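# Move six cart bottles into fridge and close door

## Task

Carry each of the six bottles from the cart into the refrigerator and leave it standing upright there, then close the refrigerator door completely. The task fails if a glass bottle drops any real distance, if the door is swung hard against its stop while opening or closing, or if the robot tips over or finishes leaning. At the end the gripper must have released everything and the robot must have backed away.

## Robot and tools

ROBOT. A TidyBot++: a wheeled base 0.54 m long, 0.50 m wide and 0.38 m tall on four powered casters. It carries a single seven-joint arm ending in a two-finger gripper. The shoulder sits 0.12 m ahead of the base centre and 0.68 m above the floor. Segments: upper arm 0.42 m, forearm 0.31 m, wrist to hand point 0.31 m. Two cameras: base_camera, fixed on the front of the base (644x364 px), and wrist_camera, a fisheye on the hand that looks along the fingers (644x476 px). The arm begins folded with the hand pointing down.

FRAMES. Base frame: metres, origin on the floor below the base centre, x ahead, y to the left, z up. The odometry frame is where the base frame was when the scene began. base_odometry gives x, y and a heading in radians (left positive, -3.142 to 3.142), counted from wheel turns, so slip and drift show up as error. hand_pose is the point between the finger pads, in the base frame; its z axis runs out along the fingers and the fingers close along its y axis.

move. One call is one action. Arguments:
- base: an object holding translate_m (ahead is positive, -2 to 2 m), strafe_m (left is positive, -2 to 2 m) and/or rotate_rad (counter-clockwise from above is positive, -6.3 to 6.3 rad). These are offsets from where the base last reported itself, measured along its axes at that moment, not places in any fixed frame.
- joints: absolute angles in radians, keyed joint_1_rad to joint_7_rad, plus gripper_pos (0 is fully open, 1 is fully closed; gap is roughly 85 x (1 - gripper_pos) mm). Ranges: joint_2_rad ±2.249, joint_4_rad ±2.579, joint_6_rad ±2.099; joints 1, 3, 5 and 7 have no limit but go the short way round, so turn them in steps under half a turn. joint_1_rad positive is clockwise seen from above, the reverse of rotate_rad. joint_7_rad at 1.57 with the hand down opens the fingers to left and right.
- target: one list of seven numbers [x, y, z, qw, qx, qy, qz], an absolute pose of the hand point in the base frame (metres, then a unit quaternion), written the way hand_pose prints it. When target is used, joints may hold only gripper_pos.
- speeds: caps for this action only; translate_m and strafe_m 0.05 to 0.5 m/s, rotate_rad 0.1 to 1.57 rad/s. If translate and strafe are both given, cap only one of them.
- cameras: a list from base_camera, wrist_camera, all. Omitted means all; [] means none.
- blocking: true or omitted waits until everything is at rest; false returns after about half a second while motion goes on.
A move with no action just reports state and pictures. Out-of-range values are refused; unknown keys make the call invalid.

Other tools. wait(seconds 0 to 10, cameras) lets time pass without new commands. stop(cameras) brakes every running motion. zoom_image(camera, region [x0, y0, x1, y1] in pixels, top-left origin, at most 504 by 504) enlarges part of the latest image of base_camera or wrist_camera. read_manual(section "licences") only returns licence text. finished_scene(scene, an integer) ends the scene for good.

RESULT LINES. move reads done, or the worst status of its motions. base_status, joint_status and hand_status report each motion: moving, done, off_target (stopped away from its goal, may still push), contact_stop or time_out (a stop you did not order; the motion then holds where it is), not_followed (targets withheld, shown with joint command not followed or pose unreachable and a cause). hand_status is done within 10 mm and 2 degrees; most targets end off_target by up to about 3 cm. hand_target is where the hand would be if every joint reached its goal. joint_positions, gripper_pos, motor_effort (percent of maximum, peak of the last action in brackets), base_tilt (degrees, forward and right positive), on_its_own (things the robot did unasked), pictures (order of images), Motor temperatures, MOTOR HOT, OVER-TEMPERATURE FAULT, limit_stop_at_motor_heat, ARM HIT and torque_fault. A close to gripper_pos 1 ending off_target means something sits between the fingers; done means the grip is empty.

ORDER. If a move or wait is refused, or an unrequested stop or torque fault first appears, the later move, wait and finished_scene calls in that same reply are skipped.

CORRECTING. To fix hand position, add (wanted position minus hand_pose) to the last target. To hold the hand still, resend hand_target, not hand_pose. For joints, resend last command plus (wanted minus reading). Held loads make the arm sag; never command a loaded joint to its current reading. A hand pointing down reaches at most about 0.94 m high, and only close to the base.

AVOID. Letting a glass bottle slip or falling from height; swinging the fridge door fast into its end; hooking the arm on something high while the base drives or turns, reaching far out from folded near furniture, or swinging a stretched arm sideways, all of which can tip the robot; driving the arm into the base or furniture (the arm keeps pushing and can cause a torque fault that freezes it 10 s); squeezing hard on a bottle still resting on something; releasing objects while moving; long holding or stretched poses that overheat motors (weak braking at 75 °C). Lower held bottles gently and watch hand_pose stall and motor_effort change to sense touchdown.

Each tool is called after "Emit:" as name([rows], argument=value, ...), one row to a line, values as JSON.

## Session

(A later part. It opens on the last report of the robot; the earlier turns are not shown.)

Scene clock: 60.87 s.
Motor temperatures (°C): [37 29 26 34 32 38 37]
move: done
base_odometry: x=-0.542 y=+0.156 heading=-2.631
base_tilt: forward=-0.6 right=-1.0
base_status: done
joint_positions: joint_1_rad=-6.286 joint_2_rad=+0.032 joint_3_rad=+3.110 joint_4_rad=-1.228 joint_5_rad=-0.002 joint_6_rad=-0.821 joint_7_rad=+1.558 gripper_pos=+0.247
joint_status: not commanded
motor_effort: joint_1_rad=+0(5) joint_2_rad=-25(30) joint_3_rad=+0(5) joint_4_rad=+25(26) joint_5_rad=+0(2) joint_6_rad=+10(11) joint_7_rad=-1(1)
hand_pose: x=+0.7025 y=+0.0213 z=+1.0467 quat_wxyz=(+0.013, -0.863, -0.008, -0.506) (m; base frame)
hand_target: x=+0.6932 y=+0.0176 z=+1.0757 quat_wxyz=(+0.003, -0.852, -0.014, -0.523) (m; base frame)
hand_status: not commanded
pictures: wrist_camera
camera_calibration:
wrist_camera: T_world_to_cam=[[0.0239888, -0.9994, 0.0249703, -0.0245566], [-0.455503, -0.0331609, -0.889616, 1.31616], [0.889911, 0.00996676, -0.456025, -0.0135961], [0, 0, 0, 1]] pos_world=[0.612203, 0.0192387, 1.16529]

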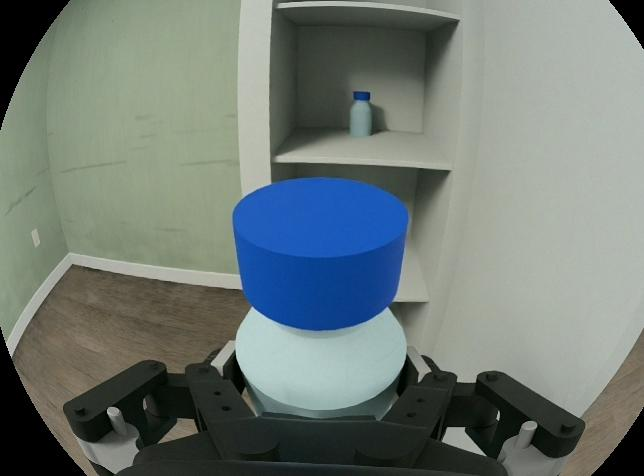

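Emit:
move(base={"translate_m": 1.021, "strafe_m": 0.001}, joints={"joint_1_rad": -0.09}, cameras=["wrist_camera"])

Emit:
move(joints={"joint_2_rad": -0.012, "joint_4_rad": -1.355, "joint_6_rad": -0.66}, cameras=["wrist_camera"])

Emit:
move(joints={"joint_2_rad": -0.019, "joint_4_rad": -1.388, "joint_6_rad": -0.665}, cameras=["wrist_camera"])

Scene clock: 64.13 s.
Motor temperatures (°C): [37 29 26 34 32 38 37]
move: done
base_odometry: x=-1.432 y=-0.344 heading=-2.630
base_tilt: forward=-0.6 right=-1.0
base_status: done
joint_positions: joint_1_rad=-6.374 joint_2_rad=+0.030 joint_3_rad=+3.108 joint_4_rad=-1.227 joint_5_rad=-0.002 joint_6_rad=-0.824 joint_7_rad=+1.558 gripper_pos=+0.247
joint_status: all done
motor_effort: joint_1_rad=+0(3) joint_2_rad=-25(29) joint_3_rad=+0(2) joint_4_rad=+25(26) joint_5_rad=+0(1) joint_6_rad=+10(11) joint_7_rad=-1(1)
hand_pose: x=+0.6972 y=+0.0736 z=+1.0475 quat_wxyz=(+0.036, -0.861, -0.047, -0.504) (m; base frame)
hand_target: x=+0.6893 y=+0.0691 z=+1.0757 quat_wxyz=(+0.026, -0.850, -0.053, -0.523) (m; base frame)
hand_status: not commanded
pictures: wrist_camera
camera_calibration:
wrist_camera: T_world_to_cam=[[0.11382, -0.993186, 0.0250267, -0.0353524], [-0.451033, -0.074101, -0.889426, 1.3159], [0.88522, 0.0899469, -0.456394, -0.0112088], [0, 0, 0, 1]] pos_world=[0.607462, 0.0634065, 1.16617]

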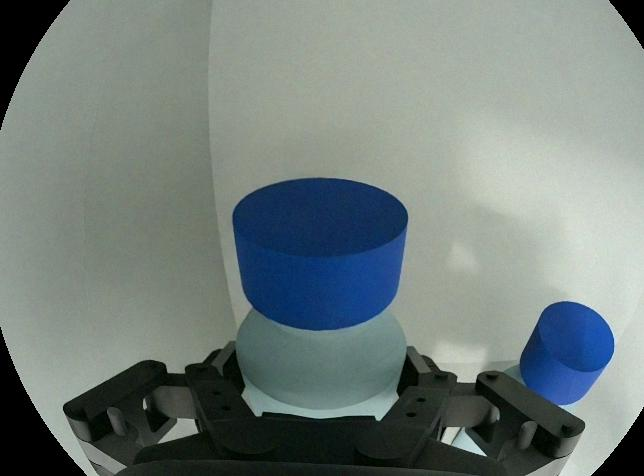

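Scene clock: 65.23 s.
Motor temperatures (°C): [37 29 26 34 32 38 37]
move: done
base_odometry: x=-1.432 y=-0.344 heading=-2.630
base_tilt: forward=-0.6 right=-0.9
base_status: not commanded
joint_positions: joint_1_rad=-6.374 joint_2_rad=+0.016 joint_3_rad=+3.108 joint_4_rad=-1.375 joint_5_rad=-0.002 joint_6_rad=-0.725 joint_7_rad=+1.558 gripper_pos=+0.247
joint_status: all done
motor_effort: joint_1_rad=+0(1) joint_2_rad=-24(27) joint_3_rad=+0(0) joint_4_rad=+26(28) joint_5_rad=+1(1) joint_6_rad=+10(11) joint_7_rad=-1(1)
hand_pose: x=+0.6961 y=+0.0736 z=+0.9969 quat_wxyz=(+0.035, -0.870, -0.048, -0.489) (m; base frame)
hand_target: x=+0.6981 y=+0.0711 z=+1.0431 quat_wxyz=(+0.027, -0.841, -0.053, -0.538) (m; base frame)
hand_status: not commanded
pictures: wrist_camera
camera_calibration:
wrist_camera: T_world_to_cam=[[0.114537, -0.993085, 0.0257683, -0.0351927], [-0.48242, -0.0782772, -0.872436, 1.27563], [0.86842, 0.0874947, -0.488049, 0.0100579], [0, 0, 0, 1]] pos_world=[0.610685, 0.0640232, 1.11872]

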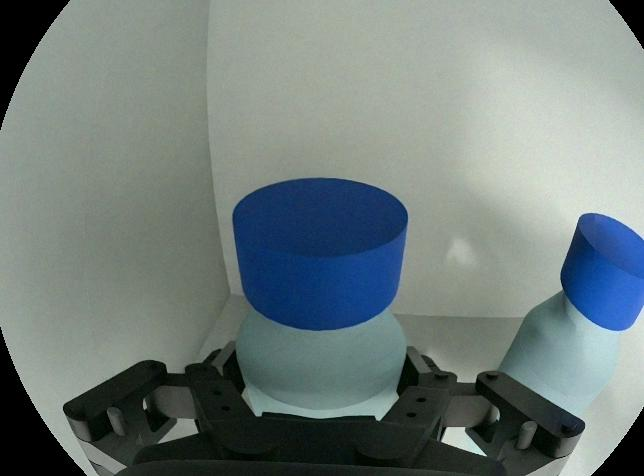

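Scene clock: 65.87 s.
Motor temperatures (°C): [37 29 26 34 32 38 37]
move: done
base_odometry: x=-1.432 y=-0.344 heading=-2.630
base_tilt: forward=-0.6 right=-1.0
base_status: not commanded
joint_positions: joint_1_rad=-6.374 joint_2_rad=+0.003 joint_3_rad=+3.108 joint_4_rad=-1.396 joint_5_rad=-0.002 joint_6_rad=-0.718 joint_7_rad=+1.558 gripper_pos=+0.247
joint_status: all done
motor_effort: joint_1_rad=+0(1) joint_2_rad=-23(25) joint_3_rad=+0(0) joint_4_rad=+24(26) joint_5_rad=+0(0) joint_6_rad=+9(11) joint_7_rad=-1(1)
hand_pose: x=+0.6911 y=+0.0731 z=+0.9942 quat_wxyz=(+0.035, -0.870, -0.048, -0.489) (m; base frame)
hand_target: x=+0.6928 y=+0.0705 z=+1.0264 quat_wxyz=(+0.026, -0.849, -0.054, -0.525) (m; base frame)
hand_status: not commanded
pictures: wrist_camera
camera_calibration:
wrist_camera: T_world_to_cam=[[0.114536, -0.993073, 0.0262009, -0.0354674], [-0.482863, -0.0787017, -0.872152, 1.2709], [0.868173, 0.0872417, -0.488533, 0.013856], [0, 0, 0, 1]] pos_world=[0.605703, 0.0635914, 1.11612]

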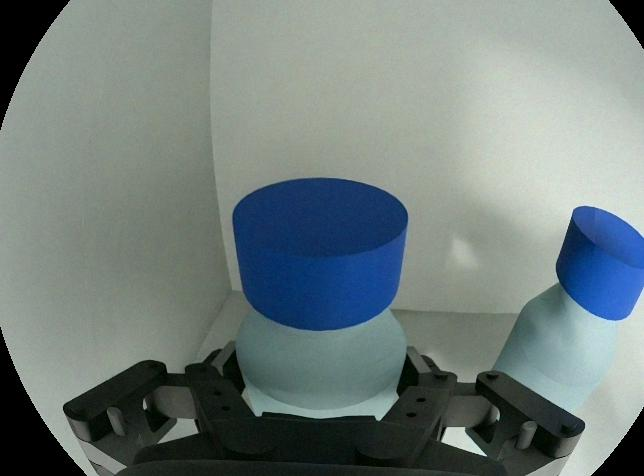

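Emit:
move(joints={"gripper_pos": 0.15}, cameras=[])

Emit:
move(base={"translate_m": -1.021}, cameras=["wrist_camera"])

Emit:
move(base={"translate_m": -0.229, "strafe_m": -0.828, "rotate_rad": -1.307}, speeds={"rotate_rad": 1.4}, joints={"joint_1_rad": 0.0, "joint_2_rad": -0.24, "joint_4_rad": -1.842, "joint_6_rad": -0.45, "gripper_pos": 0.0}, cameras=["wrist_camera"])

Scene clock: 67.30 s.
Motor temperatures (°C): [37 29 26 34 32 38 37]
move: done
base_odometry: x=-1.432 y=-0.344 heading=-2.630
base_tilt: forward=-0.6 right=-1.0
base_status: not commanded
joint_positions: joint_1_rad=-6.374 joint_2_rad=-0.018 joint_3_rad=+3.108 joint_4_rad=-1.393 joint_5_rad=-0.002 joint_6_rad=-0.699 joint_7_rad=+1.558 gripper_pos=+0.150
joint_status: all done
motor_effort: joint_1_rad=+0(1) joint_2_rad=-19(24) joint_3_rad=+0(0) joint_4_rad=+21(25) joint_5_rad=+0(1) joint_6_rad=+7(10) joint_7_rad=-1(1)
hand_pose: x=+0.6874 y=+0.0729 z=+1.0136 quat_wxyz=(+0.036, -0.860, -0.047, -0.508) (m; base frame)
hand_target: x=+0.6928 y=+0.0705 z=+1.0264 quat_wxyz=(+0.026, -0.849, -0.054, -0.525) (m; base frame)
hand_status: not commanded
pictures: none
No camera images: "cameras" was empty.

Scene clock: 70.63 s.
Motor temperatures (°C): [37 29 26 34 32 38 37]
move: done
base_odometry: x=-0.541 y=+0.155 heading=-2.630
base_tilt: forward=-0.6 right=-1.0
base_status: done
joint_positions: joint_1_rad=-6.374 joint_2_rad=-0.028 joint_3_rad=+3.108 joint_4_rad=-1.393 joint_5_rad=-0.002 joint_6_rad=-0.698 joint_7_rad=+1.558 gripper_pos=+0.150
joint_status: not commanded
motor_effort: joint_1_rad=+0(3) joint_2_rad=-18(24) joint_3_rad=+0(4) joint_4_rad=+21(22) joint_5_rad=+0(1) joint_6_rad=+7(8) joint_7_rad=-1(1)
hand_pose: x=+0.6844 y=+0.0725 z=+1.0194 quat_wxyz=(+0.036, -0.857, -0.047, -0.512) (m; base frame)
hand_target: x=+0.6928 y=+0.0705 z=+1.0264 quat_wxyz=(+0.026, -0.849, -0.054, -0.525) (m; base frame)
hand_status: not commanded
pictures: wrist_camera
camera_calibration:
wrist_camera: T_world_to_cam=[[0.112901, -0.993248, 0.0266924, -0.0353285], [-0.435245, -0.0735877, -0.8973, 1.2822], [0.893205, 0.0896886, -0.440614, -0.034161], [0, 0, 0, 1]] pos_world=[0.592574, 0.0623284, 1.13641]

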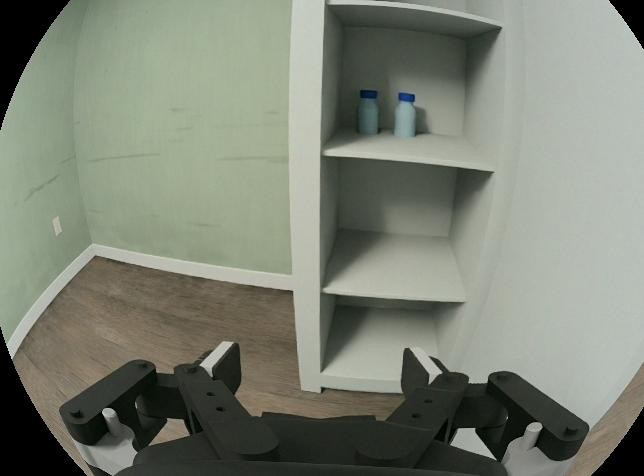

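Scene clock: 73.93 s.
Motor temperatures (°C): [37 29 26 34 32 38 37]
move: done
base_odometry: x=-0.746 y=+0.990 heading=+2.345
base_tilt: forward=-0.6 right=-1.0
base_status: done
joint_positions: joint_1_rad=-6.286 joint_2_rad=-0.236 joint_3_rad=+3.105 joint_4_rad=-1.832 joint_5_rad=-0.002 joint_6_rad=-0.490 joint_7_rad=+1.558 gripper_pos=+0.000
joint_status: all done
motor_effort: joint_1_rad=+0(4) joint_2_rad=-12(21) joint_3_rad=+0(4) joint_4_rad=+22(22) joint_5_rad=+0(2) joint_6_rad=+7(8) joint_7_rad=-1(1)
hand_pose: x=+0.6049 y=+0.0228 z=+0.9290 quat_wxyz=(+0.010, -0.864, -0.013, -0.503) (m; base frame)
hand_target: x=+0.6085 y=+0.0179 z=+0.9365 quat_wxyz=(+0.000, -0.855, -0.019, -0.518) (m; base frame)
hand_status: not commanded
pictures: wrist_camera
camera_calibration:
wrist_camera: T_world_to_cam=[[0.0284237, -0.998999, 0.0345362, -0.0294128], [-0.460394, -0.043751, -0.886636, 1.16755], [0.88726, 0.00930119, -0.461177, 0.025991], [0, 0, 0, 1]] pos_world=[0.515309, 0.0214565, 1.0482]

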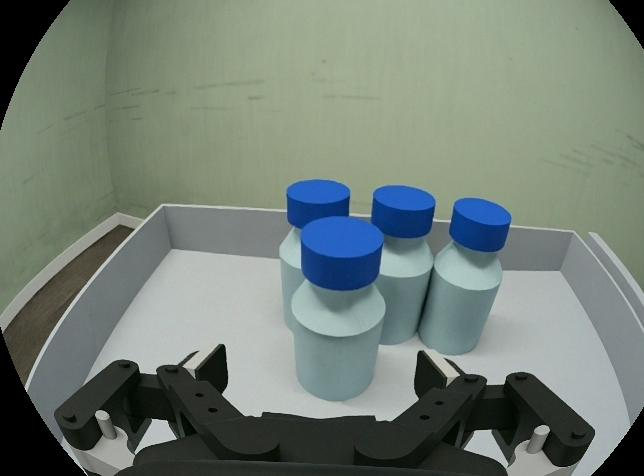

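Emit:
move(base={"translate_m": 0.018, "strafe_m": -0.009}, joints={"joint_1_rad": 0.0, "joint_2_rad": 0.019, "joint_4_rad": -1.815, "joint_6_rad": -0.215}, cameras=["wrist_camera"])

Emit:
move(joints={"gripper_pos": 0.45}, cameras=[])

Scene clock: 75.70 s.
Motor temperatures (°C): [37 29 26 34 32 38 37]
move: done
base_odometry: x=-0.752 y=+1.009 heading=+2.344
base_tilt: forward=-0.6 right=-0.9
base_status: done
joint_positions: joint_1_rad=-6.286 joint_2_rad=+0.012 joint_3_rad=+3.105 joint_4_rad=-1.830 joint_5_rad=-0.002 joint_6_rad=-0.259 joint_7_rad=+1.558 gripper_pos=+0.000
joint_status: all done
motor_effort: joint_1_rad=+0(2) joint_2_rad=-21(23) joint_3_rad=+0(1) joint_4_rad=+21(22) joint_5_rad=+0(1) joint_6_rad=+6(8) joint_7_rad=-1(1)
hand_pose: x=+0.6946 y=+0.0244 z=+0.8612 quat_wxyz=(+0.014, -0.867, -0.011, -0.497) (m; base frame)
hand_target: x=+0.7061 y=+0.0205 z=+0.8775 quat_wxyz=(+0.005, -0.854, -0.018, -0.520) (m; base frame)
hand_status: not commanded
pictures: wrist_camera
camera_calibration:
wrist_camera: T_world_to_cam=[[0.0290246, -0.999247, 0.02576, -0.0208877], [-0.472773, -0.0364294, -0.880431, 1.15182], [0.880706, 0.0133755, -0.473474, -0.0698519], [0, 0, 0, 1]] pos_world=[0.606675, 0.0220225, 0.981566]

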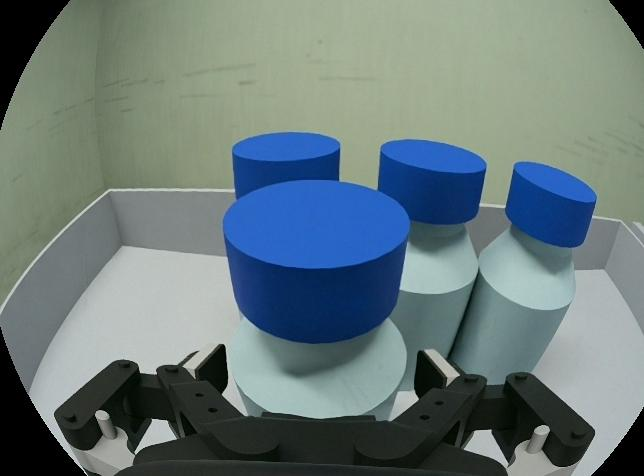

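Scene clock: 76.50 s.
Motor temperatures (°C): [37 29 26 34 32 38 37]
move: off_target
base_odometry: x=-0.752 y=+1.009 heading=+2.344
base_tilt: forward=-0.6 right=-0.9
base_status: not commanded
joint_positions: joint_1_rad=-6.286 joint_2_rad=+0.012 joint_3_rad=+3.105 joint_4_rad=-1.829 joint_5_rad=-0.002 joint_6_rad=-0.257 joint_7_rad=+1.558 gripper_pos=+0.240
joint_status: gripper_pos off_target (ended at +0.240, target +0.450)
motor_effort: joint_1_rad=+0(1) joint_2_rad=-21(22) joint_3_rad=+0(1) joint_4_rad=+21(22) joint_5_rad=+0(0) joint_6_rad=+7(8) joint_7_rad=-1(1)
hand_pose: x=+0.6952 y=+0.0244 z=+0.8622 quat_wxyz=(+0.014, -0.867, -0.011, -0.498) (m; base frame)
hand_target: x=+0.7061 y=+0.0205 z=+0.8775 quat_wxyz=(+0.005, -0.854, -0.018, -0.520) (m; base frame)
hand_status: not commanded
pictures: none
No camera images: "cameras" was empty.

Emit:
move(joints={"joint_2_rad": 0.01, "joint_4_rad": -1.19, "joint_6_rad": -0.84}, cameras=[])

Emit:
move(base={"translate_m": -0.757, "strafe_m": 0.445, "rotate_rad": 1.308}, speeds={"rotate_rad": 1.1}, cameras=[])

Emit:
move(base={"translate_m": 0.65}, joints={"joint_1_rad": 0.3136}, cameras=["wrist_camera"])

Scene clock: 78.87 s.
Motor temperatures (°C): [37 29 26 34 32 38 37]
move: off_target
base_odometry: x=-0.752 y=+1.009 heading=+2.344
base_tilt: forward=-0.6 right=-0.9
base_status: not commanded
joint_positions: joint_1_rad=-6.286 joint_2_rad=+0.029 joint_3_rad=+3.105 joint_4_rad=-1.229 joint_5_rad=-0.002 joint_6_rad=-0.817 joint_7_rad=+1.558 gripper_pos=+0.240
joint_status: joint_4_rad off_target (ended at -1.229, target -1.190); the others done
motor_effort: joint_1_rad=+1(1) joint_2_rad=-25(27) joint_3_rad=+0(1) joint_4_rad=+25(29) joint_5_rad=+0(1) joint_6_rad=+10(12) joint_7_rad=-1(1)
hand_pose: x=+0.7018 y=+0.0247 z=+1.0489 quat_wxyz=(+0.015, -0.861, -0.011, -0.508) (m; base frame)
hand_target: x=+0.6932 y=+0.0176 z=+1.0757 quat_wxyz=(+0.003, -0.852, -0.014, -0.523) (m; base frame)
hand_status: not commanded
pictures: none
No camera images: "cameras" was empty.

Scene clock: 82.20 s.
Motor temperatures (°C): [37 29 26 34 32 38 37]
move: done
base_odometry: x=-0.542 y=+0.156 heading=-2.630
base_tilt: forward=-0.6 right=-1.0
base_status: done
joint_positions: joint_1_rad=-6.286 joint_2_rad=+0.032 joint_3_rad=+3.111 joint_4_rad=-1.228 joint_5_rad=-0.002 joint_6_rad=-0.820 joint_7_rad=+1.558 gripper_pos=+0.240
joint_status: not commanded
motor_effort: joint_1_rad=+0(5) joint_2_rad=-26(31) joint_3_rad=+0(5) joint_4_rad=+25(26) joint_5_rad=+0(2) joint_6_rad=+10(11) joint_7_rad=-1(1)
hand_pose: x=+0.7029 y=+0.0213 z=+1.0467 quat_wxyz=(+0.013, -0.862, -0.009, -0.506) (m; base frame)
hand_target: x=+0.6932 y=+0.0176 z=+1.0757 quat_wxyz=(+0.003, -0.852, -0.014, -0.523) (m; base frame)
hand_status: not commanded
pictures: none
No camera images: "cameras" was empty.

Scene clock: 84.80 s.
Motor temperatures (°C): [37 29 26 34 32 38 37]
move: done
base_odometry: x=-1.109 y=-0.162 heading=-2.629
base_tilt: forward=-0.6 right=-0.9
base_status: done
joint_positions: joint_1_rad=-5.974 joint_2_rad=+0.031 joint_3_rad=+3.111 joint_4_rad=-1.226 joint_5_rad=-0.002 joint_6_rad=-0.824 joint_7_rad=+1.558 gripper_pos=+0.240
joint_status: all done
motor_effort: joint_1_rad=+0(3) joint_2_rad=-25(29) joint_3_rad=+0(2) joint_4_rad=+25(26) joint_5_rad=+0(1) joint_6_rad=+10(11) joint_7_rad=-1(1)
hand_pose: x=+0.6803 y=-0.1585 z=+1.0474 quat_wxyz=(-0.065, -0.853, +0.125, -0.502) (m; base frame)
hand_target: x=+0.6706 y=-0.1604 z=+1.0757 quat_wxyz=(-0.079, -0.844, +0.119, -0.517) (m; base frame)
hand_status: not commanded
pictures: wrist_camera
camera_calibration:
wrist_camera: T_world_to_cam=[[-0.283749, -0.95856, 0.0254787, 0.0114906], [-0.444074, 0.107811, -0.88948, 1.31514], [0.849873, -0.263704, -0.456263, -0.00757599], [0, 0, 0, 1]] pos_world=[0.593719, -0.132769, 1.16604]

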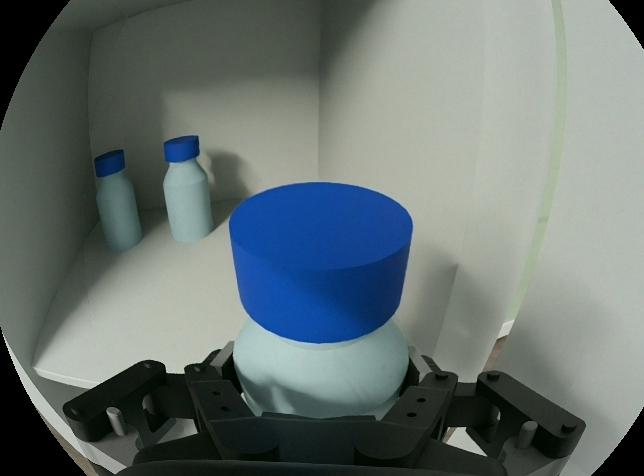

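Emit:
move(base={"translate_m": 0.393}, cameras=[])

Emit:
move(joints={"joint_2_rad": -0.012, "joint_4_rad": -1.355, "joint_6_rad": -0.66}, cameras=[])

Emit:
move(joints={"joint_2_rad": -0.019, "joint_4_rad": -1.388, "joint_6_rad": -0.665}, cameras=["wrist_camera"])

Scene clock: 87.53 s.
Motor temperatures (°C): [37 29 26 34 32 38 37]
move: done
base_odometry: x=-1.451 y=-0.355 heading=-2.628
base_tilt: forward=-0.6 right=-1.0
base_status: done
joint_positions: joint_1_rad=-5.974 joint_2_rad=+0.033 joint_3_rad=+3.111 joint_4_rad=-1.225 joint_5_rad=-0.002 joint_6_rad=-0.825 joint_7_rad=+1.558 gripper_pos=+0.240
joint_status: not commanded
motor_effort: joint_1_rad=+0(2) joint_2_rad=-25(29) joint_3_rad=+0(2) joint_4_rad=+25(26) joint_5_rad=+0(1) joint_6_rad=+10(11) joint_7_rad=-1(1)
hand_pose: x=+0.6809 y=-0.1590 z=+1.0464 quat_wxyz=(-0.065, -0.854, +0.126, -0.500) (m; base frame)
hand_target: x=+0.6706 y=-0.1604 z=+1.0757 quat_wxyz=(-0.079, -0.844, +0.119, -0.517) (m; base frame)
hand_status: not commanded
pictures: none
No camera images: "cameras" was empty.

Scene clock: 88.63 s.
Motor temperatures (°C): [37 29 26 34 32 38 37]
move: done
base_odometry: x=-1.451 y=-0.355 heading=-2.628
base_tilt: forward=-0.6 right=-1.0
base_status: not commanded
joint_positions: joint_1_rad=-5.972 joint_2_rad=+0.016 joint_3_rad=+3.111 joint_4_rad=-1.368 joint_5_rad=-0.002 joint_6_rad=-0.722 joint_7_rad=+1.558 gripper_pos=+0.240
joint_status: all done
motor_effort: joint_1_rad=+1(1) joint_2_rad=-25(27) joint_3_rad=+0(2) joint_4_rad=+26(27) joint_5_rad=+0(1) joint_6_rad=+10(11) joint_7_rad=-1(1)
hand_pose: x=+0.6797 y=-0.1594 z=+1.0026 quat_wxyz=(-0.065, -0.859, +0.127, -0.491) (m; base frame)
hand_target: x=+0.6795 y=-0.1620 z=+1.0431 quat_wxyz=(-0.081, -0.834, +0.116, -0.533) (m; base frame)
hand_status: not commanded
pictures: none
No camera images: "cameras" was empty.

Scene clock: 89.30 s.
Motor temperatures (°C): [37 29 26 34 32 38 37]
move: done
base_odometry: x=-1.451 y=-0.355 heading=-2.628
base_tilt: forward=-0.6 right=-0.9
base_status: not commanded
joint_positions: joint_1_rad=-5.972 joint_2_rad=+0.003 joint_3_rad=+3.111 joint_4_rad=-1.397 joint_5_rad=-0.002 joint_6_rad=-0.713 joint_7_rad=+1.558 gripper_pos=+0.240
joint_status: all done
motor_effort: joint_1_rad=+1(1) joint_2_rad=-22(25) joint_3_rad=+0(1) joint_4_rad=+24(25) joint_5_rad=+0(1) joint_6_rad=+9(10) joint_7_rad=-1(1)
hand_pose: x=+0.6743 y=-0.1577 z=+0.9954 quat_wxyz=(-0.064, -0.861, +0.127, -0.488) (m; base frame)
hand_target: x=+0.6744 y=-0.1605 z=+1.0264 quat_wxyz=(-0.079, -0.842, +0.117, -0.520) (m; base frame)
hand_status: not commanded
pictures: wrist_camera
camera_calibration:
wrist_camera: T_world_to_cam=[[-0.284968, -0.958168, 0.026601, 0.0116834], [-0.4713, 0.115896, -0.874325, 1.2707], [0.834667, -0.261692, -0.484611, 0.0127634], [0, 0, 0, 1]] pos_world=[0.591555, -0.132733, 1.11688]

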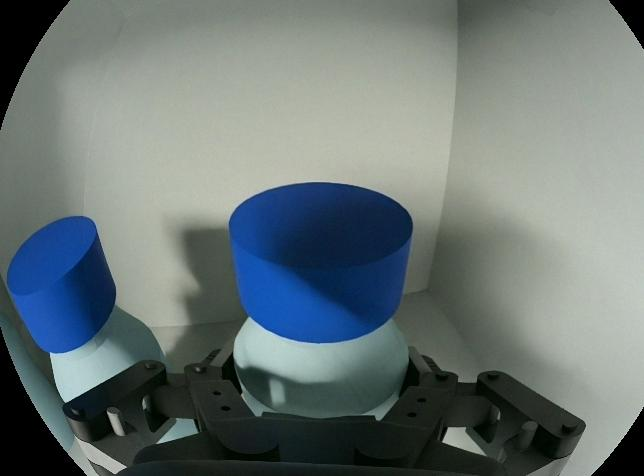

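Emit:
move(joints={"gripper_pos": 0.15}, cameras=[])

Emit:
move(base={"translate_m": -1.043}, cameras=["wrist_camera"])

Scene clock: 94.67 s.
Motor temperatures (°C): [37 29 26 34 32 38 37]
move: done
base_odometry: x=-1.451 y=-0.355 heading=-2.628
base_tilt: forward=-0.6 right=-0.9
base_status: not commanded
joint_positions: joint_1_rad=-5.972 joint_2_rad=-0.018 joint_3_rad=+3.111 joint_4_rad=-1.394 joint_5_rad=-0.002 joint_6_rad=-0.700 joint_7_rad=+1.558 gripper_pos=+0.150
joint_status: all done
motor_effort: joint_1_rad=+0(1) joint_2_rad=-20(24) joint_3_rad=+0(1) joint_4_rad=+21(25) joint_5_rad=+0(1) joint_6_rad=+7(10) joint_7_rad=-1(1)
hand_pose: x=+0.6702 y=-0.1565 z=+1.0127 quat_wxyz=(-0.067, -0.852, +0.126, -0.504) (m; base frame)
hand_target: x=+0.6744 y=-0.1605 z=+1.0264 quat_wxyz=(-0.079, -0.842, +0.117, -0.520) (m; base frame)
hand_status: not commanded
pictures: none
No camera images: "cameras" was empty.

Scene clock: 98.00 s.
Motor temperatures (°C): [37 29 26 34 32 38 37]
move: done
base_odometry: x=-0.542 y=+0.157 heading=-2.628
base_tilt: forward=-0.6 right=-0.9
base_status: done
joint_positions: joint_1_rad=-5.970 joint_2_rad=-0.027 joint_3_rad=+3.111 joint_4_rad=-1.394 joint_5_rad=-0.002 joint_6_rad=-0.699 joint_7_rad=+1.558 gripper_pos=+0.150
joint_status: not commanded
motor_effort: joint_1_rad=+1(5) joint_2_rad=-19(24) joint_3_rad=+0(4) joint_4_rad=+21(22) joint_5_rad=+0(2) joint_6_rad=+7(8) joint_7_rad=-1(1)
hand_pose: x=+0.6670 y=-0.1567 z=+1.0185 quat_wxyz=(-0.068, -0.849, +0.126, -0.508) (m; base frame)
hand_target: x=+0.6744 y=-0.1605 z=+1.0264 quat_wxyz=(-0.079, -0.842, +0.117, -0.520) (m; base frame)
hand_status: not commanded
pictures: wrist_camera
camera_calibration:
wrist_camera: T_world_to_cam=[[-0.288451, -0.957111, 0.0271147, 0.0119319], [-0.430511, 0.104348, -0.896533, 1.28094], [0.855252, -0.270279, -0.442145, -0.027984], [0, 0, 0, 1]] pos_world=[0.578832, -0.129806, 1.13571]

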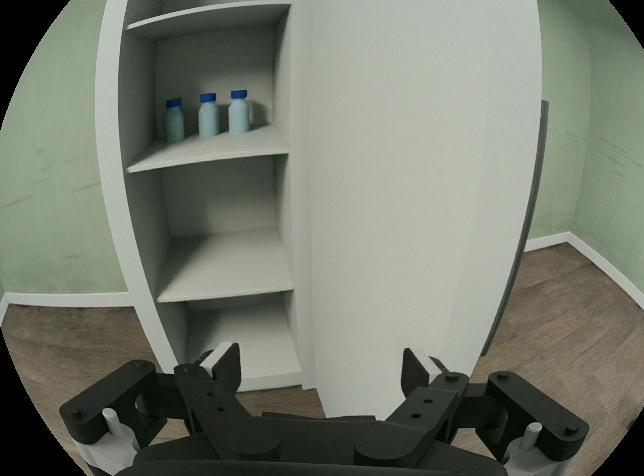

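Emit:
move(base={"translate_m": -0.425, "strafe_m": -0.728, "rotate_rad": -1.31}, speeds={"rotate_rad": 1.4}, joints={"joint_1_rad": 0.0, "joint_2_rad": -0.24, "joint_4_rad": -1.842, "joint_6_rad": -0.45, "gripper_pos": 0})

Scene clock: 101.43 s.
Motor temperatures (°C): [37 29 26 34 32 38 37]
move: done
base_odometry: x=-0.529 y=+1.000 heading=+2.344
base_tilt: forward=-0.6 right=-1.0
base_status: done
joint_positions: joint_1_rad=-6.277 joint_2_rad=-0.235 joint_3_rad=+3.109 joint_4_rad=-1.832 joint_5_rad=-0.002 joint_6_rad=-0.490 joint_7_rad=+1.558 gripper_pos=+0.000
joint_status: all done
motor_effort: joint_1_rad=+0(4) joint_2_rad=-12(21) joint_3_rad=+0(3) joint_4_rad=+21(22) joint_5_rad=+0(1) joint_6_rad=+7(8) joint_7_rad=-1(1)
hand_pose: x=+0.6055 y=+0.0159 z=+0.9286 quat_wxyz=(+0.007, -0.864, -0.007, -0.503) (m; base frame)
hand_target: x=+0.6085 y=+0.0179 z=+0.9364 quat_wxyz=(+0.000, -0.855, -0.019, -0.518) (m; base frame)
hand_status: not commanded
pictures: base_camera, wrist_camera
camera_calibration:
wrist_camera: T_world_to_cam=[[0.014997, -0.999308, 0.0340249, -0.0276703], [-0.462007, -0.0371038, -0.8861, 1.16748], [0.88675, -0.00243085, -0.462244, 0.0268848], [0, 0, 0, 1]] pos_world=[0.515957, 0.015732, 1.04787]

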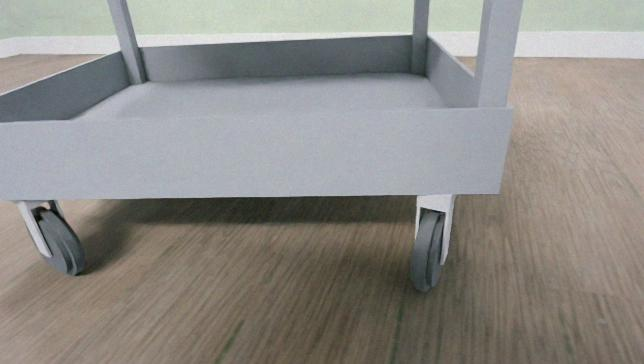

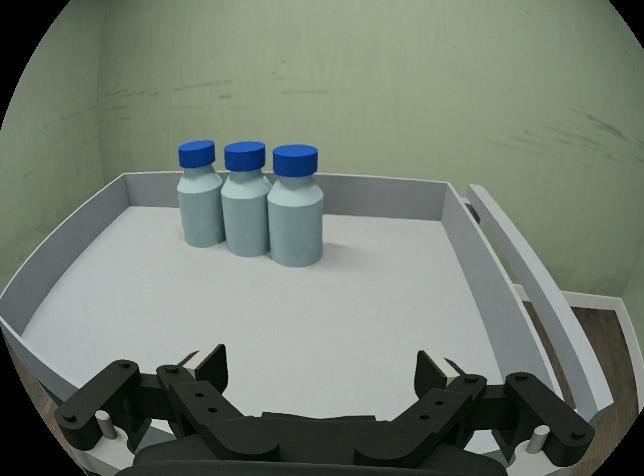

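Emit:
move(base={"translate_m": 0.3306, "strafe_m": -0.3413, "rotate_rad": 0.601})

Scene clock: 104.70 s.
Motor temperatures (°C): [37 29 26 34 32 38 37]
move: done
base_odometry: x=-0.516 y=+1.475 heading=+2.947
base_tilt: forward=-0.6 right=-0.9
base_status: done
joint_positions: joint_1_rad=-6.283 joint_2_rad=-0.238 joint_3_rad=+3.108 joint_4_rad=-1.832 joint_5_rad=-0.002 joint_6_rad=-0.490 joint_7_rad=+1.558 gripper_pos=+0.000
joint_status: not commanded
motor_effort: joint_1_rad=+0(3) joint_2_rad=-11(13) joint_3_rad=+0(3) joint_4_rad=+21(22) joint_5_rad=+0(1) joint_6_rad=+7(7) joint_7_rad=-1(1)
hand_pose: x=+0.6044 y=+0.0191 z=+0.9304 quat_wxyz=(+0.009, -0.863, -0.010, -0.504) (m; base frame)
hand_target: x=+0.6085 y=+0.0179 z=+0.9364 quat_wxyz=(+0.000, -0.855, -0.019, -0.518) (m; base frame)
hand_status: not commanded
pictures: base_camera, wrist_camera
camera_calibration:
wrist_camera: T_world_to_cam=[[0.0213905, -0.999182, 0.0343291, -0.0286369], [-0.458439, -0.040317, -0.887811, 1.16813], [0.888469, 0.00325295, -0.458926, 0.0244366], [0, 0, 0, 1]] pos_world=[0.514417, 0.0184025, 1.04928]

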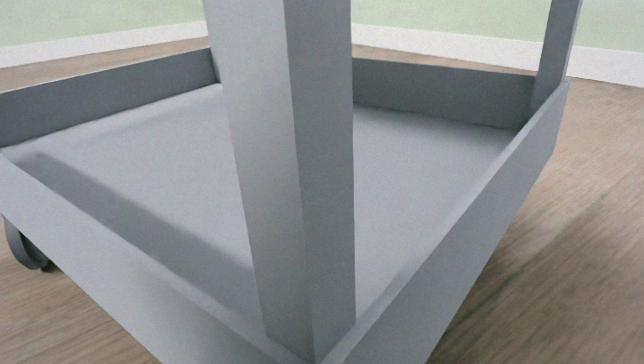

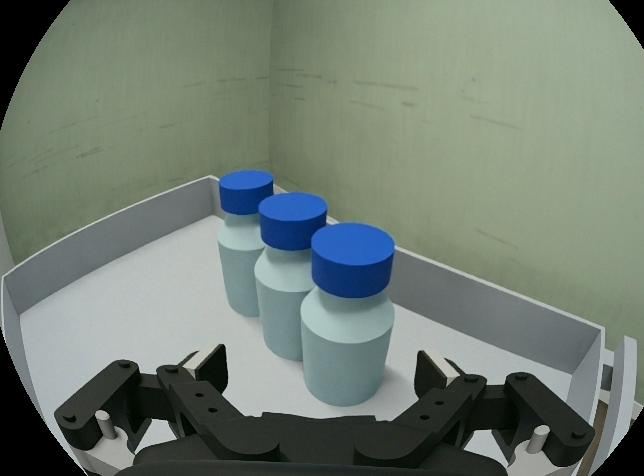

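Emit:
move(base={"translate_m": 0.003, "strafe_m": -0.016}, cameras=["wrist_camera"])

Emit:
move(joints={"joint_2_rad": 0.015, "joint_4_rad": -1.82, "joint_6_rad": -0.215}, cameras=["wrist_camera"])

Scene clock: 105.73 s.
Motor temperatures (°C): [37 29 26 34 32 38 37]
move: done
base_odometry: x=-0.516 y=+1.492 heading=+2.948
base_tilt: forward=-0.6 right=-0.9
base_status: done
joint_positions: joint_1_rad=-6.282 joint_2_rad=-0.239 joint_3_rad=+3.109 joint_4_rad=-1.832 joint_5_rad=-0.002 joint_6_rad=-0.490 joint_7_rad=+1.558 gripper_pos=+0.000
joint_status: not commanded
motor_effort: joint_1_rad=+0(2) joint_2_rad=-11(13) joint_3_rad=+0(4) joint_4_rad=+22(22) joint_5_rad=+0(1) joint_6_rad=+7(7) joint_7_rad=-1(1)
hand_pose: x=+0.6044 y=+0.0181 z=+0.9304 quat_wxyz=(+0.008, -0.863, -0.009, -0.504) (m; base frame)
hand_target: x=+0.6085 y=+0.0179 z=+0.9364 quat_wxyz=(+0.000, -0.855, -0.019, -0.518) (m; base frame)
hand_status: not commanded
pictures: wrist_camera
camera_calibration:
wrist_camera: T_world_to_cam=[[0.0193344, -0.999232, 0.0340737, -0.0282184], [-0.458468, -0.0391465, -0.887848, 1.16817], [0.888501, 0.00154428, -0.458873, 0.024387], [0, 0, 0, 1]] pos_world=[0.514444, 0.0174952, 1.04931]

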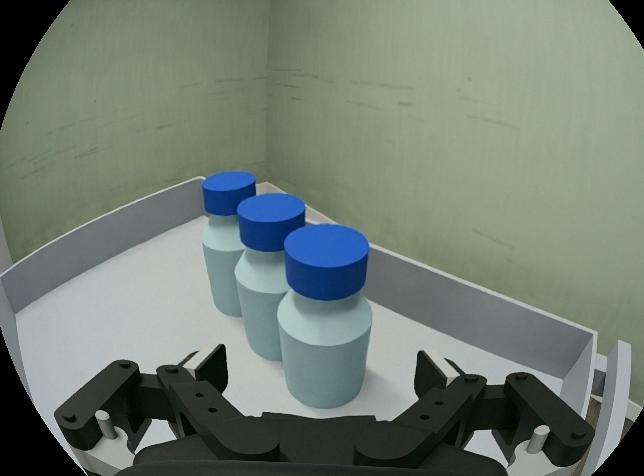

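Scene clock: 107.30 s.
Motor temperatures (°C): [37 29 26 34 32 38 37]
move: done
base_odometry: x=-0.516 y=+1.492 heading=+2.948
base_tilt: forward=-0.6 right=-0.9
base_status: not commanded
joint_positions: joint_1_rad=-6.282 joint_2_rad=+0.009 joint_3_rad=+3.109 joint_4_rad=-1.832 joint_5_rad=-0.002 joint_6_rad=-0.259 joint_7_rad=+1.558 gripper_pos=+0.000
joint_status: all done
motor_effort: joint_1_rad=+0(1) joint_2_rad=-20(23) joint_3_rad=+0(1) joint_4_rad=+21(22) joint_5_rad=+0(1) joint_6_rad=+7(8) joint_7_rad=-1(1)
hand_pose: x=+0.6938 y=+0.0192 z=+0.8613 quat_wxyz=(+0.012, -0.867, -0.007, -0.497) (m; base frame)
hand_target: x=+0.7042 y=+0.0205 z=+0.8769 quat_wxyz=(+0.005, -0.855, -0.018, -0.519) (m; base frame)
hand_status: not commanded
pictures: wrist_camera
camera_calibration:
wrist_camera: T_world_to_cam=[[0.020252, -0.999447, 0.0263676, -0.0204689], [-0.472905, -0.0328122, -0.880502, 1.15141], [0.880881, 0.00536258, -0.473308, -0.069083], [0, 0, 0, 1]] pos_world=[0.605774, 0.0176931, 0.981659]

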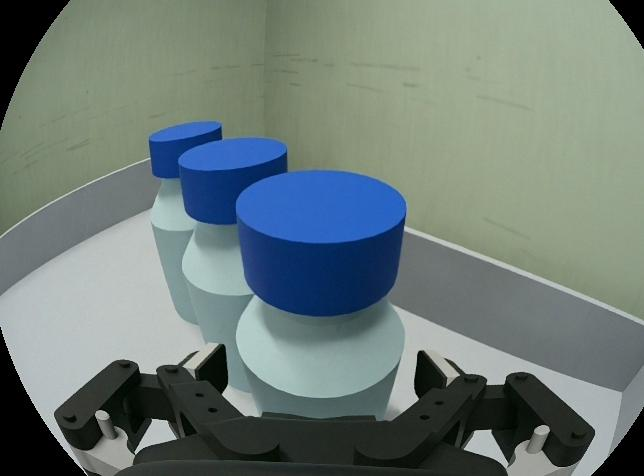

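Emit:
move(joints={"gripper_pos": 0.45}, cameras=["wrist_camera"])

Emit:
move(joints={"joint_2_rad": 0.01, "joint_4_rad": -1.19, "joint_6_rad": -0.84}, cameras=["wrist_camera"])

Scene clock: 108.17 s.
Motor temperatures (°C): [37 29 26 34 32 38 37]
move: off_target
base_odometry: x=-0.516 y=+1.492 heading=+2.948
base_tilt: forward=-0.6 right=-0.9
base_status: not commanded
joint_positions: joint_1_rad=-6.282 joint_2_rad=+0.009 joint_3_rad=+3.109 joint_4_rad=-1.832 joint_5_rad=-0.002 joint_6_rad=-0.257 joint_7_rad=+1.558 gripper_pos=+0.259
joint_status: gripper_pos off_target (ended at +0.259, target +0.450)
motor_effort: joint_1_rad=-1(1) joint_2_rad=-19(21) joint_3_rad=+0(1) joint_4_rad=+22(23) joint_5_rad=+1(1) joint_6_rad=+7(8) joint_7_rad=-1(1)
hand_pose: x=+0.6941 y=+0.0192 z=+0.8623 quat_wxyz=(+0.012, -0.867, -0.007, -0.499) (m; base frame)
hand_target: x=+0.7042 y=+0.0205 z=+0.8769 quat_wxyz=(+0.005, -0.855, -0.018, -0.519) (m; base frame)
hand_status: not commanded
pictures: wrist_camera
camera_calibration:
wrist_camera: T_world_to_cam=[[0.0201761, -0.999449, 0.0263557, -0.0204281], [-0.470496, -0.0327511, -0.881794, 1.1519], [0.882172, 0.00539094, -0.470897, -0.0718349], [0, 0, 0, 1]] pos_world=[0.605746, 0.0176963, 0.982448]

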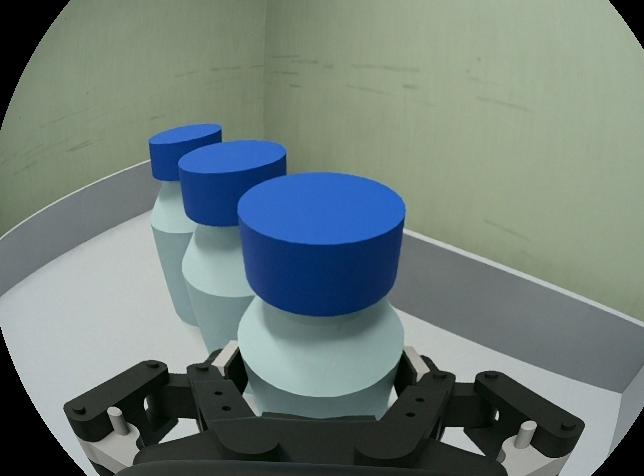

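Scene clock: 110.37 s.
Motor temperatures (°C): [37 29 26 34 32 38 37]
move: done
base_odometry: x=-0.516 y=+1.492 heading=+2.948
base_tilt: forward=-0.6 right=-0.9
base_status: not commanded
joint_positions: joint_1_rad=-6.282 joint_2_rad=+0.025 joint_3_rad=+3.109 joint_4_rad=-1.228 joint_5_rad=-0.002 joint_6_rad=-0.816 joint_7_rad=+1.558 gripper_pos=+0.259
joint_status: all done
motor_effort: joint_1_rad=-1(3) joint_2_rad=-25(27) joint_3_rad=+0(3) joint_4_rad=+25(28) joint_5_rad=+0(1) joint_6_rad=+10(13) joint_7_rad=-1(1)
hand_pose: x=+0.7007 y=+0.0196 z=+1.0519 quat_wxyz=(+0.013, -0.860, -0.007, -0.511) (m; base frame)
hand_target: x=+0.6932 y=+0.0176 z=+1.0757 quat_wxyz=(+0.003, -0.852, -0.014, -0.523) (m; base frame)
hand_status: not commanded
pictures: wrist_camera
camera_calibration:
wrist_camera: T_world_to_cam=[[0.0207878, -0.999457, 0.0255674, -0.0247354], [-0.445483, -0.0321535, -0.894713, 1.31822], [0.895049, 0.00720927, -0.44591, -0.0237776], [0, 0, 0, 1]] pos_world=[0.609043, 0.017835, 1.16946]

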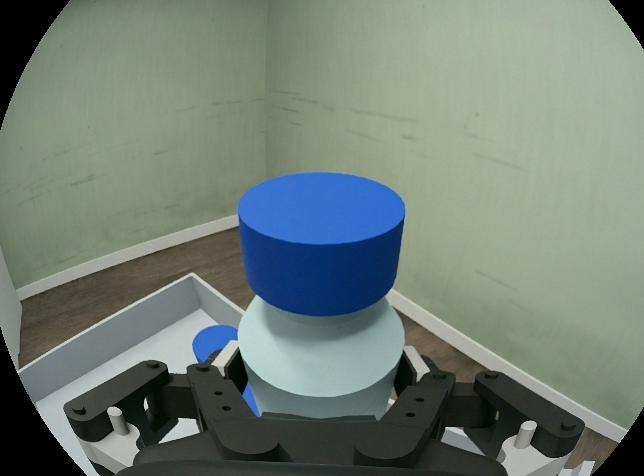

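Emit:
move(base={"translate_m": -0.2315, "strafe_m": 1.316, "rotate_rad": 0.703}, speeds={"rotate_rad": 1.1}, joints={"joint_1_rad": -0.09}, cameras=["wrist_camera"])

Scene clock: 114.87 s.
Motor temperatures (°C): [37 29 26 34 32 38 37]
move: done
base_odometry: x=-0.542 y=+0.156 heading=-2.631
base_tilt: forward=-0.6 right=-1.0
base_status: done
joint_positions: joint_1_rad=-6.374 joint_2_rad=+0.026 joint_3_rad=+3.105 joint_4_rad=-1.225 joint_5_rad=+0.000 joint_6_rad=-0.823 joint_7_rad=+1.558 gripper_pos=+0.259
joint_status: all done
motor_effort: joint_1_rad=+0(5) joint_2_rad=-25(31) joint_3_rad=+0(5) joint_4_rad=+25(26) joint_5_rad=+0(2) joint_6_rad=+10(11) joint_7_rad=-1(1)
hand_pose: x=+0.6958 y=+0.0746 z=+1.0511 quat_wxyz=(+0.036, -0.860, -0.049, -0.507) (m; base frame)
hand_target: x=+0.6893 y=+0.0691 z=+1.0757 quat_wxyz=(+0.026, -0.850, -0.053, -0.523) (m; base frame)
hand_status: not commanded
pictures: wrist_camera
camera_calibration:
wrist_camera: T_world_to_cam=[[0.115715, -0.992919, 0.0268705, -0.037583], [-0.44463, -0.07597, -0.892487, 1.31747], [0.888208, 0.0913267, -0.450273, -0.0169946], [0, 0, 0, 1]] pos_world=[0.605229, 0.0643231, 1.16918]

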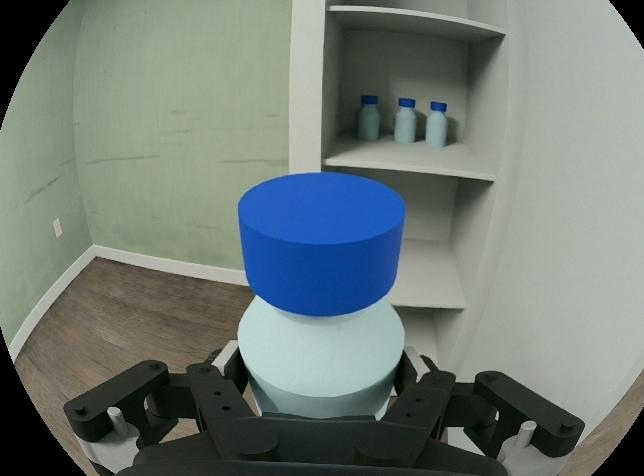

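Emit:
move(base={"translate_m": 0.88}, cameras=["wrist_camera"])

Emit:
move(joints={"joint_2_rad": -0.012, "joint_4_rad": -1.355, "joint_6_rad": -0.66}, cameras=[])

Emit:
move(joints={"joint_2_rad": -0.019, "joint_4_rad": -1.388, "joint_6_rad": -0.665}, cameras=["wrist_camera"])

Scene clock: 117.87 s.
Motor temperatures (°C): [37 29 26 34 32 38 37]
move: done
base_odometry: x=-1.309 y=-0.275 heading=-2.630
base_tilt: forward=-0.6 right=-1.0
base_status: done
joint_positions: joint_1_rad=-6.374 joint_2_rad=+0.029 joint_3_rad=+3.105 joint_4_rad=-1.224 joint_5_rad=+0.000 joint_6_rad=-0.825 joint_7_rad=+1.558 gripper_pos=+0.259
joint_status: not commanded
motor_effort: joint_1_rad=+1(2) joint_2_rad=-25(28) joint_3_rad=+0(2) joint_4_rad=+25(26) joint_5_rad=+0(1) joint_6_rad=+10(11) joint_7_rad=-1(1)
hand_pose: x=+0.6965 y=+0.0747 z=+1.0495 quat_wxyz=(+0.036, -0.861, -0.049, -0.506) (m; base frame)
hand_target: x=+0.6893 y=+0.0691 z=+1.0757 quat_wxyz=(+0.026, -0.850, -0.053, -0.523) (m; base frame)
hand_status: not commanded
pictures: wrist_camera
camera_calibration:
wrist_camera: T_world_to_cam=[[0.115875, -0.992902, 0.0268148, -0.0375867], [-0.44794, -0.0763335, -0.890799, 1.31692], [0.886523, 0.0912099, -0.453605, -0.0136997], [0, 0, 0, 1]] pos_world=[0.606401, 0.0644546, 1.1679]

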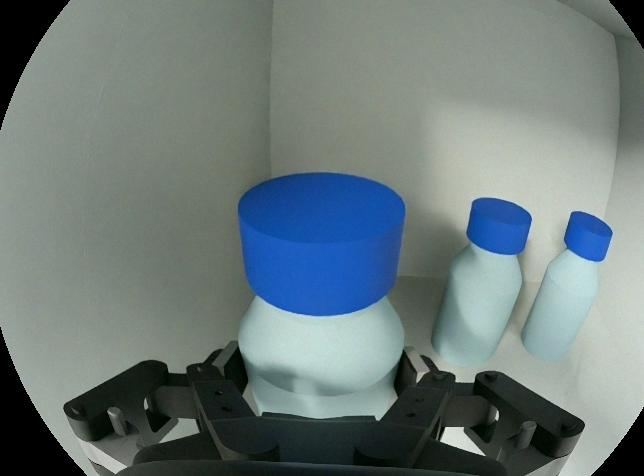

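Scene clock: 118.97 s.
Motor temperatures (°C): [37 29 26 34 32 38 37]
move: done
base_odometry: x=-1.309 y=-0.275 heading=-2.630
base_tilt: forward=-0.6 right=-0.9
base_status: not commanded
joint_positions: joint_1_rad=-6.374 joint_2_rad=+0.015 joint_3_rad=+3.105 joint_4_rad=-1.374 joint_5_rad=+0.000 joint_6_rad=-0.725 joint_7_rad=+1.558 gripper_pos=+0.259
joint_status: all done
motor_effort: joint_1_rad=+0(1) joint_2_rad=-24(27) joint_3_rad=+0(0) joint_4_rad=+25(27) joint_5_rad=+0(1) joint_6_rad=+9(11) joint_7_rad=-1(1)
hand_pose: x=+0.6959 y=+0.0748 z=+0.9988 quat_wxyz=(+0.035, -0.869, -0.049, -0.491) (m; base frame)
hand_target: x=+0.6981 y=+0.0712 z=+1.0431 quat_wxyz=(+0.027, -0.841, -0.053, -0.538) (m; base frame)
hand_status: not commanded
pictures: none
No camera images: "cameras" was empty.

Scene clock: 119.60 s.
Motor temperatures (°C): [37 29 26 34 32 38 37]
move: done
base_odometry: x=-1.309 y=-0.275 heading=-2.630
base_tilt: forward=-0.6 right=-1.0
base_status: not commanded
joint_positions: joint_1_rad=-6.374 joint_2_rad=+0.002 joint_3_rad=+3.105 joint_4_rad=-1.395 joint_5_rad=+0.000 joint_6_rad=-0.717 joint_7_rad=+1.558 gripper_pos=+0.259
joint_status: all done
motor_effort: joint_1_rad=+0(1) joint_2_rad=-23(25) joint_3_rad=+0(0) joint_4_rad=+24(25) joint_5_rad=+0(0) joint_6_rad=+9(10) joint_7_rad=-1(1)
hand_pose: x=+0.6908 y=+0.0743 z=+0.9961 quat_wxyz=(+0.035, -0.869, -0.049, -0.490) (m; base frame)
hand_target: x=+0.6928 y=+0.0705 z=+1.0264 quat_wxyz=(+0.026, -0.849, -0.054, -0.525) (m; base frame)
hand_status: not commanded
pictures: wrist_camera
camera_calibration:
wrist_camera: T_world_to_cam=[[0.116837, -0.992753, 0.0281208, -0.0378378], [-0.47917, -0.0811494, -0.873962, 1.27195], [0.869911, 0.0886364, -0.485179, 0.0102749], [0, 0, 0, 1]] pos_world=[0.604964, 0.0647439, 1.11769]

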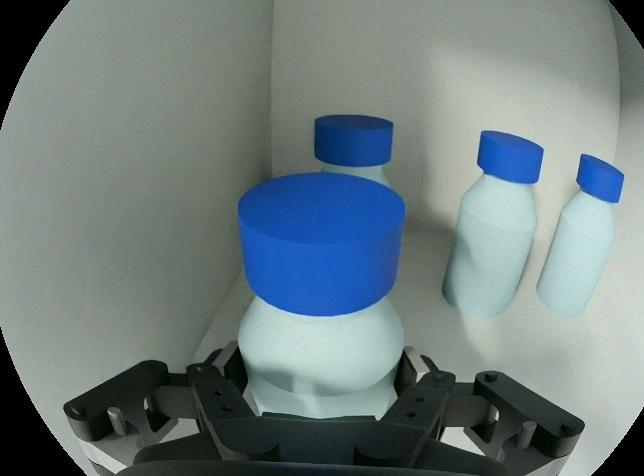

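Emit:
move(joints={"gripper_pos": 0.15}, cameras=[])

Emit:
move(base={"translate_m": -0.88}, cameras=["wrist_camera"])

Emit:
move(base={"translate_m": -0.6586, "strafe_m": -1.1077, "rotate_rad": -0.687}, speeds={"rotate_rad": 1.1}, joints={"joint_1_rad": 0.0, "joint_2_rad": -0.058, "joint_4_rad": -1.696, "joint_6_rad": -0.414, "gripper_pos": 0})

Scene clock: 121.93 s.
Motor temperatures (°C): [37 29 26 34 32 38 37]
move: done
base_odometry: x=-1.309 y=-0.275 heading=-2.630
base_tilt: forward=-0.6 right=-1.0
base_status: not commanded
joint_positions: joint_1_rad=-6.374 joint_2_rad=-0.018 joint_3_rad=+3.105 joint_4_rad=-1.393 joint_5_rad=+0.000 joint_6_rad=-0.700 joint_7_rad=+1.558 gripper_pos=+0.150
joint_status: all done
motor_effort: joint_1_rad=+0(1) joint_2_rad=-20(25) joint_3_rad=+0(0) joint_4_rad=+21(25) joint_5_rad=+0(1) joint_6_rad=+7(10) joint_7_rad=-1(1)
hand_pose: x=+0.6873 y=+0.0741 z=+1.0133 quat_wxyz=(+0.035, -0.860, -0.049, -0.507) (m; base frame)
hand_target: x=+0.6928 y=+0.0705 z=+1.0264 quat_wxyz=(+0.026, -0.849, -0.054, -0.525) (m; base frame)
hand_status: not commanded
pictures: none
No camera images: "cameras" was empty.

Scene clock: 124.97 s.
Motor temperatures (°C): [37 29 26 34 32 38 37]
move: done
base_odometry: x=-0.542 y=+0.156 heading=-2.630
base_tilt: forward=-0.6 right=-0.9
base_status: done
joint_positions: joint_1_rad=-6.373 joint_2_rad=-0.028 joint_3_rad=+3.105 joint_4_rad=-1.393 joint_5_rad=+0.000 joint_6_rad=-0.699 joint_7_rad=+1.558 gripper_pos=+0.150
joint_status: not commanded
motor_effort: joint_1_rad=+0(6) joint_2_rad=-18(24) joint_3_rad=+0(6) joint_4_rad=+21(22) joint_5_rad=+0(2) joint_6_rad=+7(8) joint_7_rad=-1(1)
hand_pose: x=+0.6841 y=+0.0732 z=+1.0194 quat_wxyz=(+0.035, -0.857, -0.049, -0.512) (m; base frame)
hand_target: x=+0.6928 y=+0.0705 z=+1.0264 quat_wxyz=(+0.026, -0.849, -0.054, -0.525) (m; base frame)
hand_status: not commanded
pictures: wrist_camera
camera_calibration:
wrist_camera: T_world_to_cam=[[0.114408, -0.993016, 0.0288024, -0.0378105], [-0.435178, -0.076159, -0.897117, 1.2821], [0.893046, 0.0901035, -0.440852, -0.0336681], [0, 0, 0, 1]] pos_world=[0.592334, 0.0631304, 1.13644]

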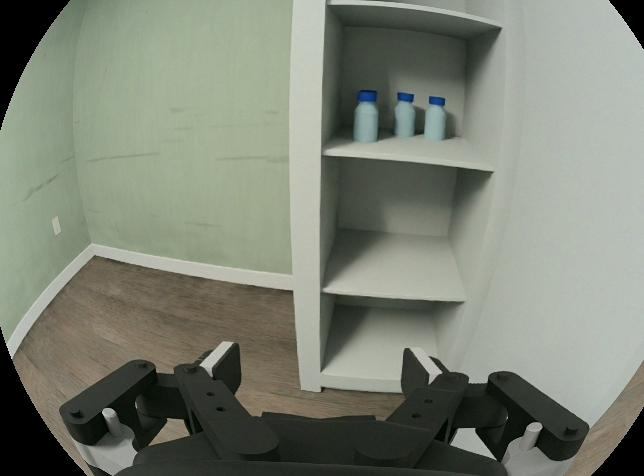

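Scene clock: 128.97 s.
Motor temperatures (°C): [37 29 26 34 32 38 37]
move: done
base_odometry: x=-0.509 y=+1.444 heading=+2.964
base_tilt: forward=-0.6 right=-0.9
base_status: done
joint_positions: joint_1_rad=-6.283 joint_2_rad=-0.052 joint_3_rad=+3.106 joint_4_rad=-1.688 joint_5_rad=+0.000 joint_6_rad=-0.456 joint_7_rad=+1.558 gripper_pos=+0.000
joint_status: all done
motor_effort: joint_1_rad=+0(5) joint_2_rad=-19(22) joint_3_rad=+0(4) joint_4_rad=+21(23) joint_5_rad=+0(1) joint_6_rad=+7(8) joint_7_rad=-1(1)
hand_pose: x=+0.6798 y=+0.0222 z=+0.9266 quat_wxyz=(+0.012, -0.865, -0.010, -0.501) (m; base frame)
hand_target: x=+0.6835 y=+0.0195 z=+0.9366 quat_wxyz=(+0.003, -0.855, -0.018, -0.518) (m; base frame)
hand_status: not commanded
pictures: base_camera, wrist_camera
camera_calibration:
wrist_camera: T_world_to_cam=[[0.0258812, -0.999215, 0.0299775, -0.0260833], [-0.465218, -0.0385814, -0.884355, 1.20087], [0.884818, 0.00894213, -0.465851, -0.0355575], [0, 0, 0, 1]] pos_world=[0.590803, 0.0205863, 1.04621]

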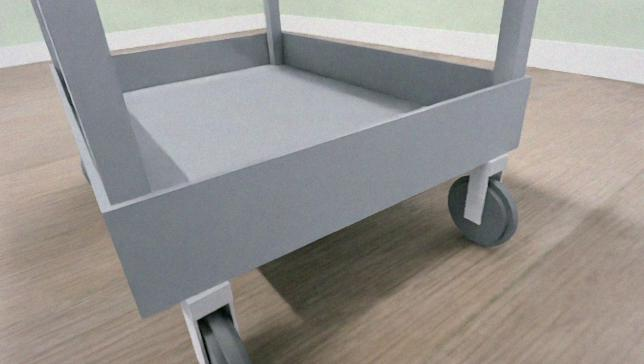

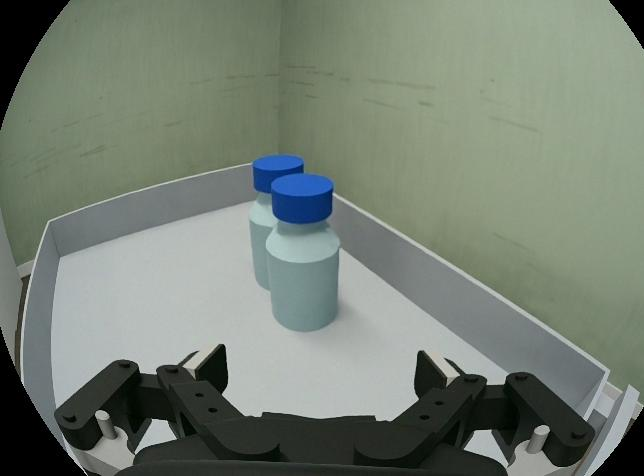

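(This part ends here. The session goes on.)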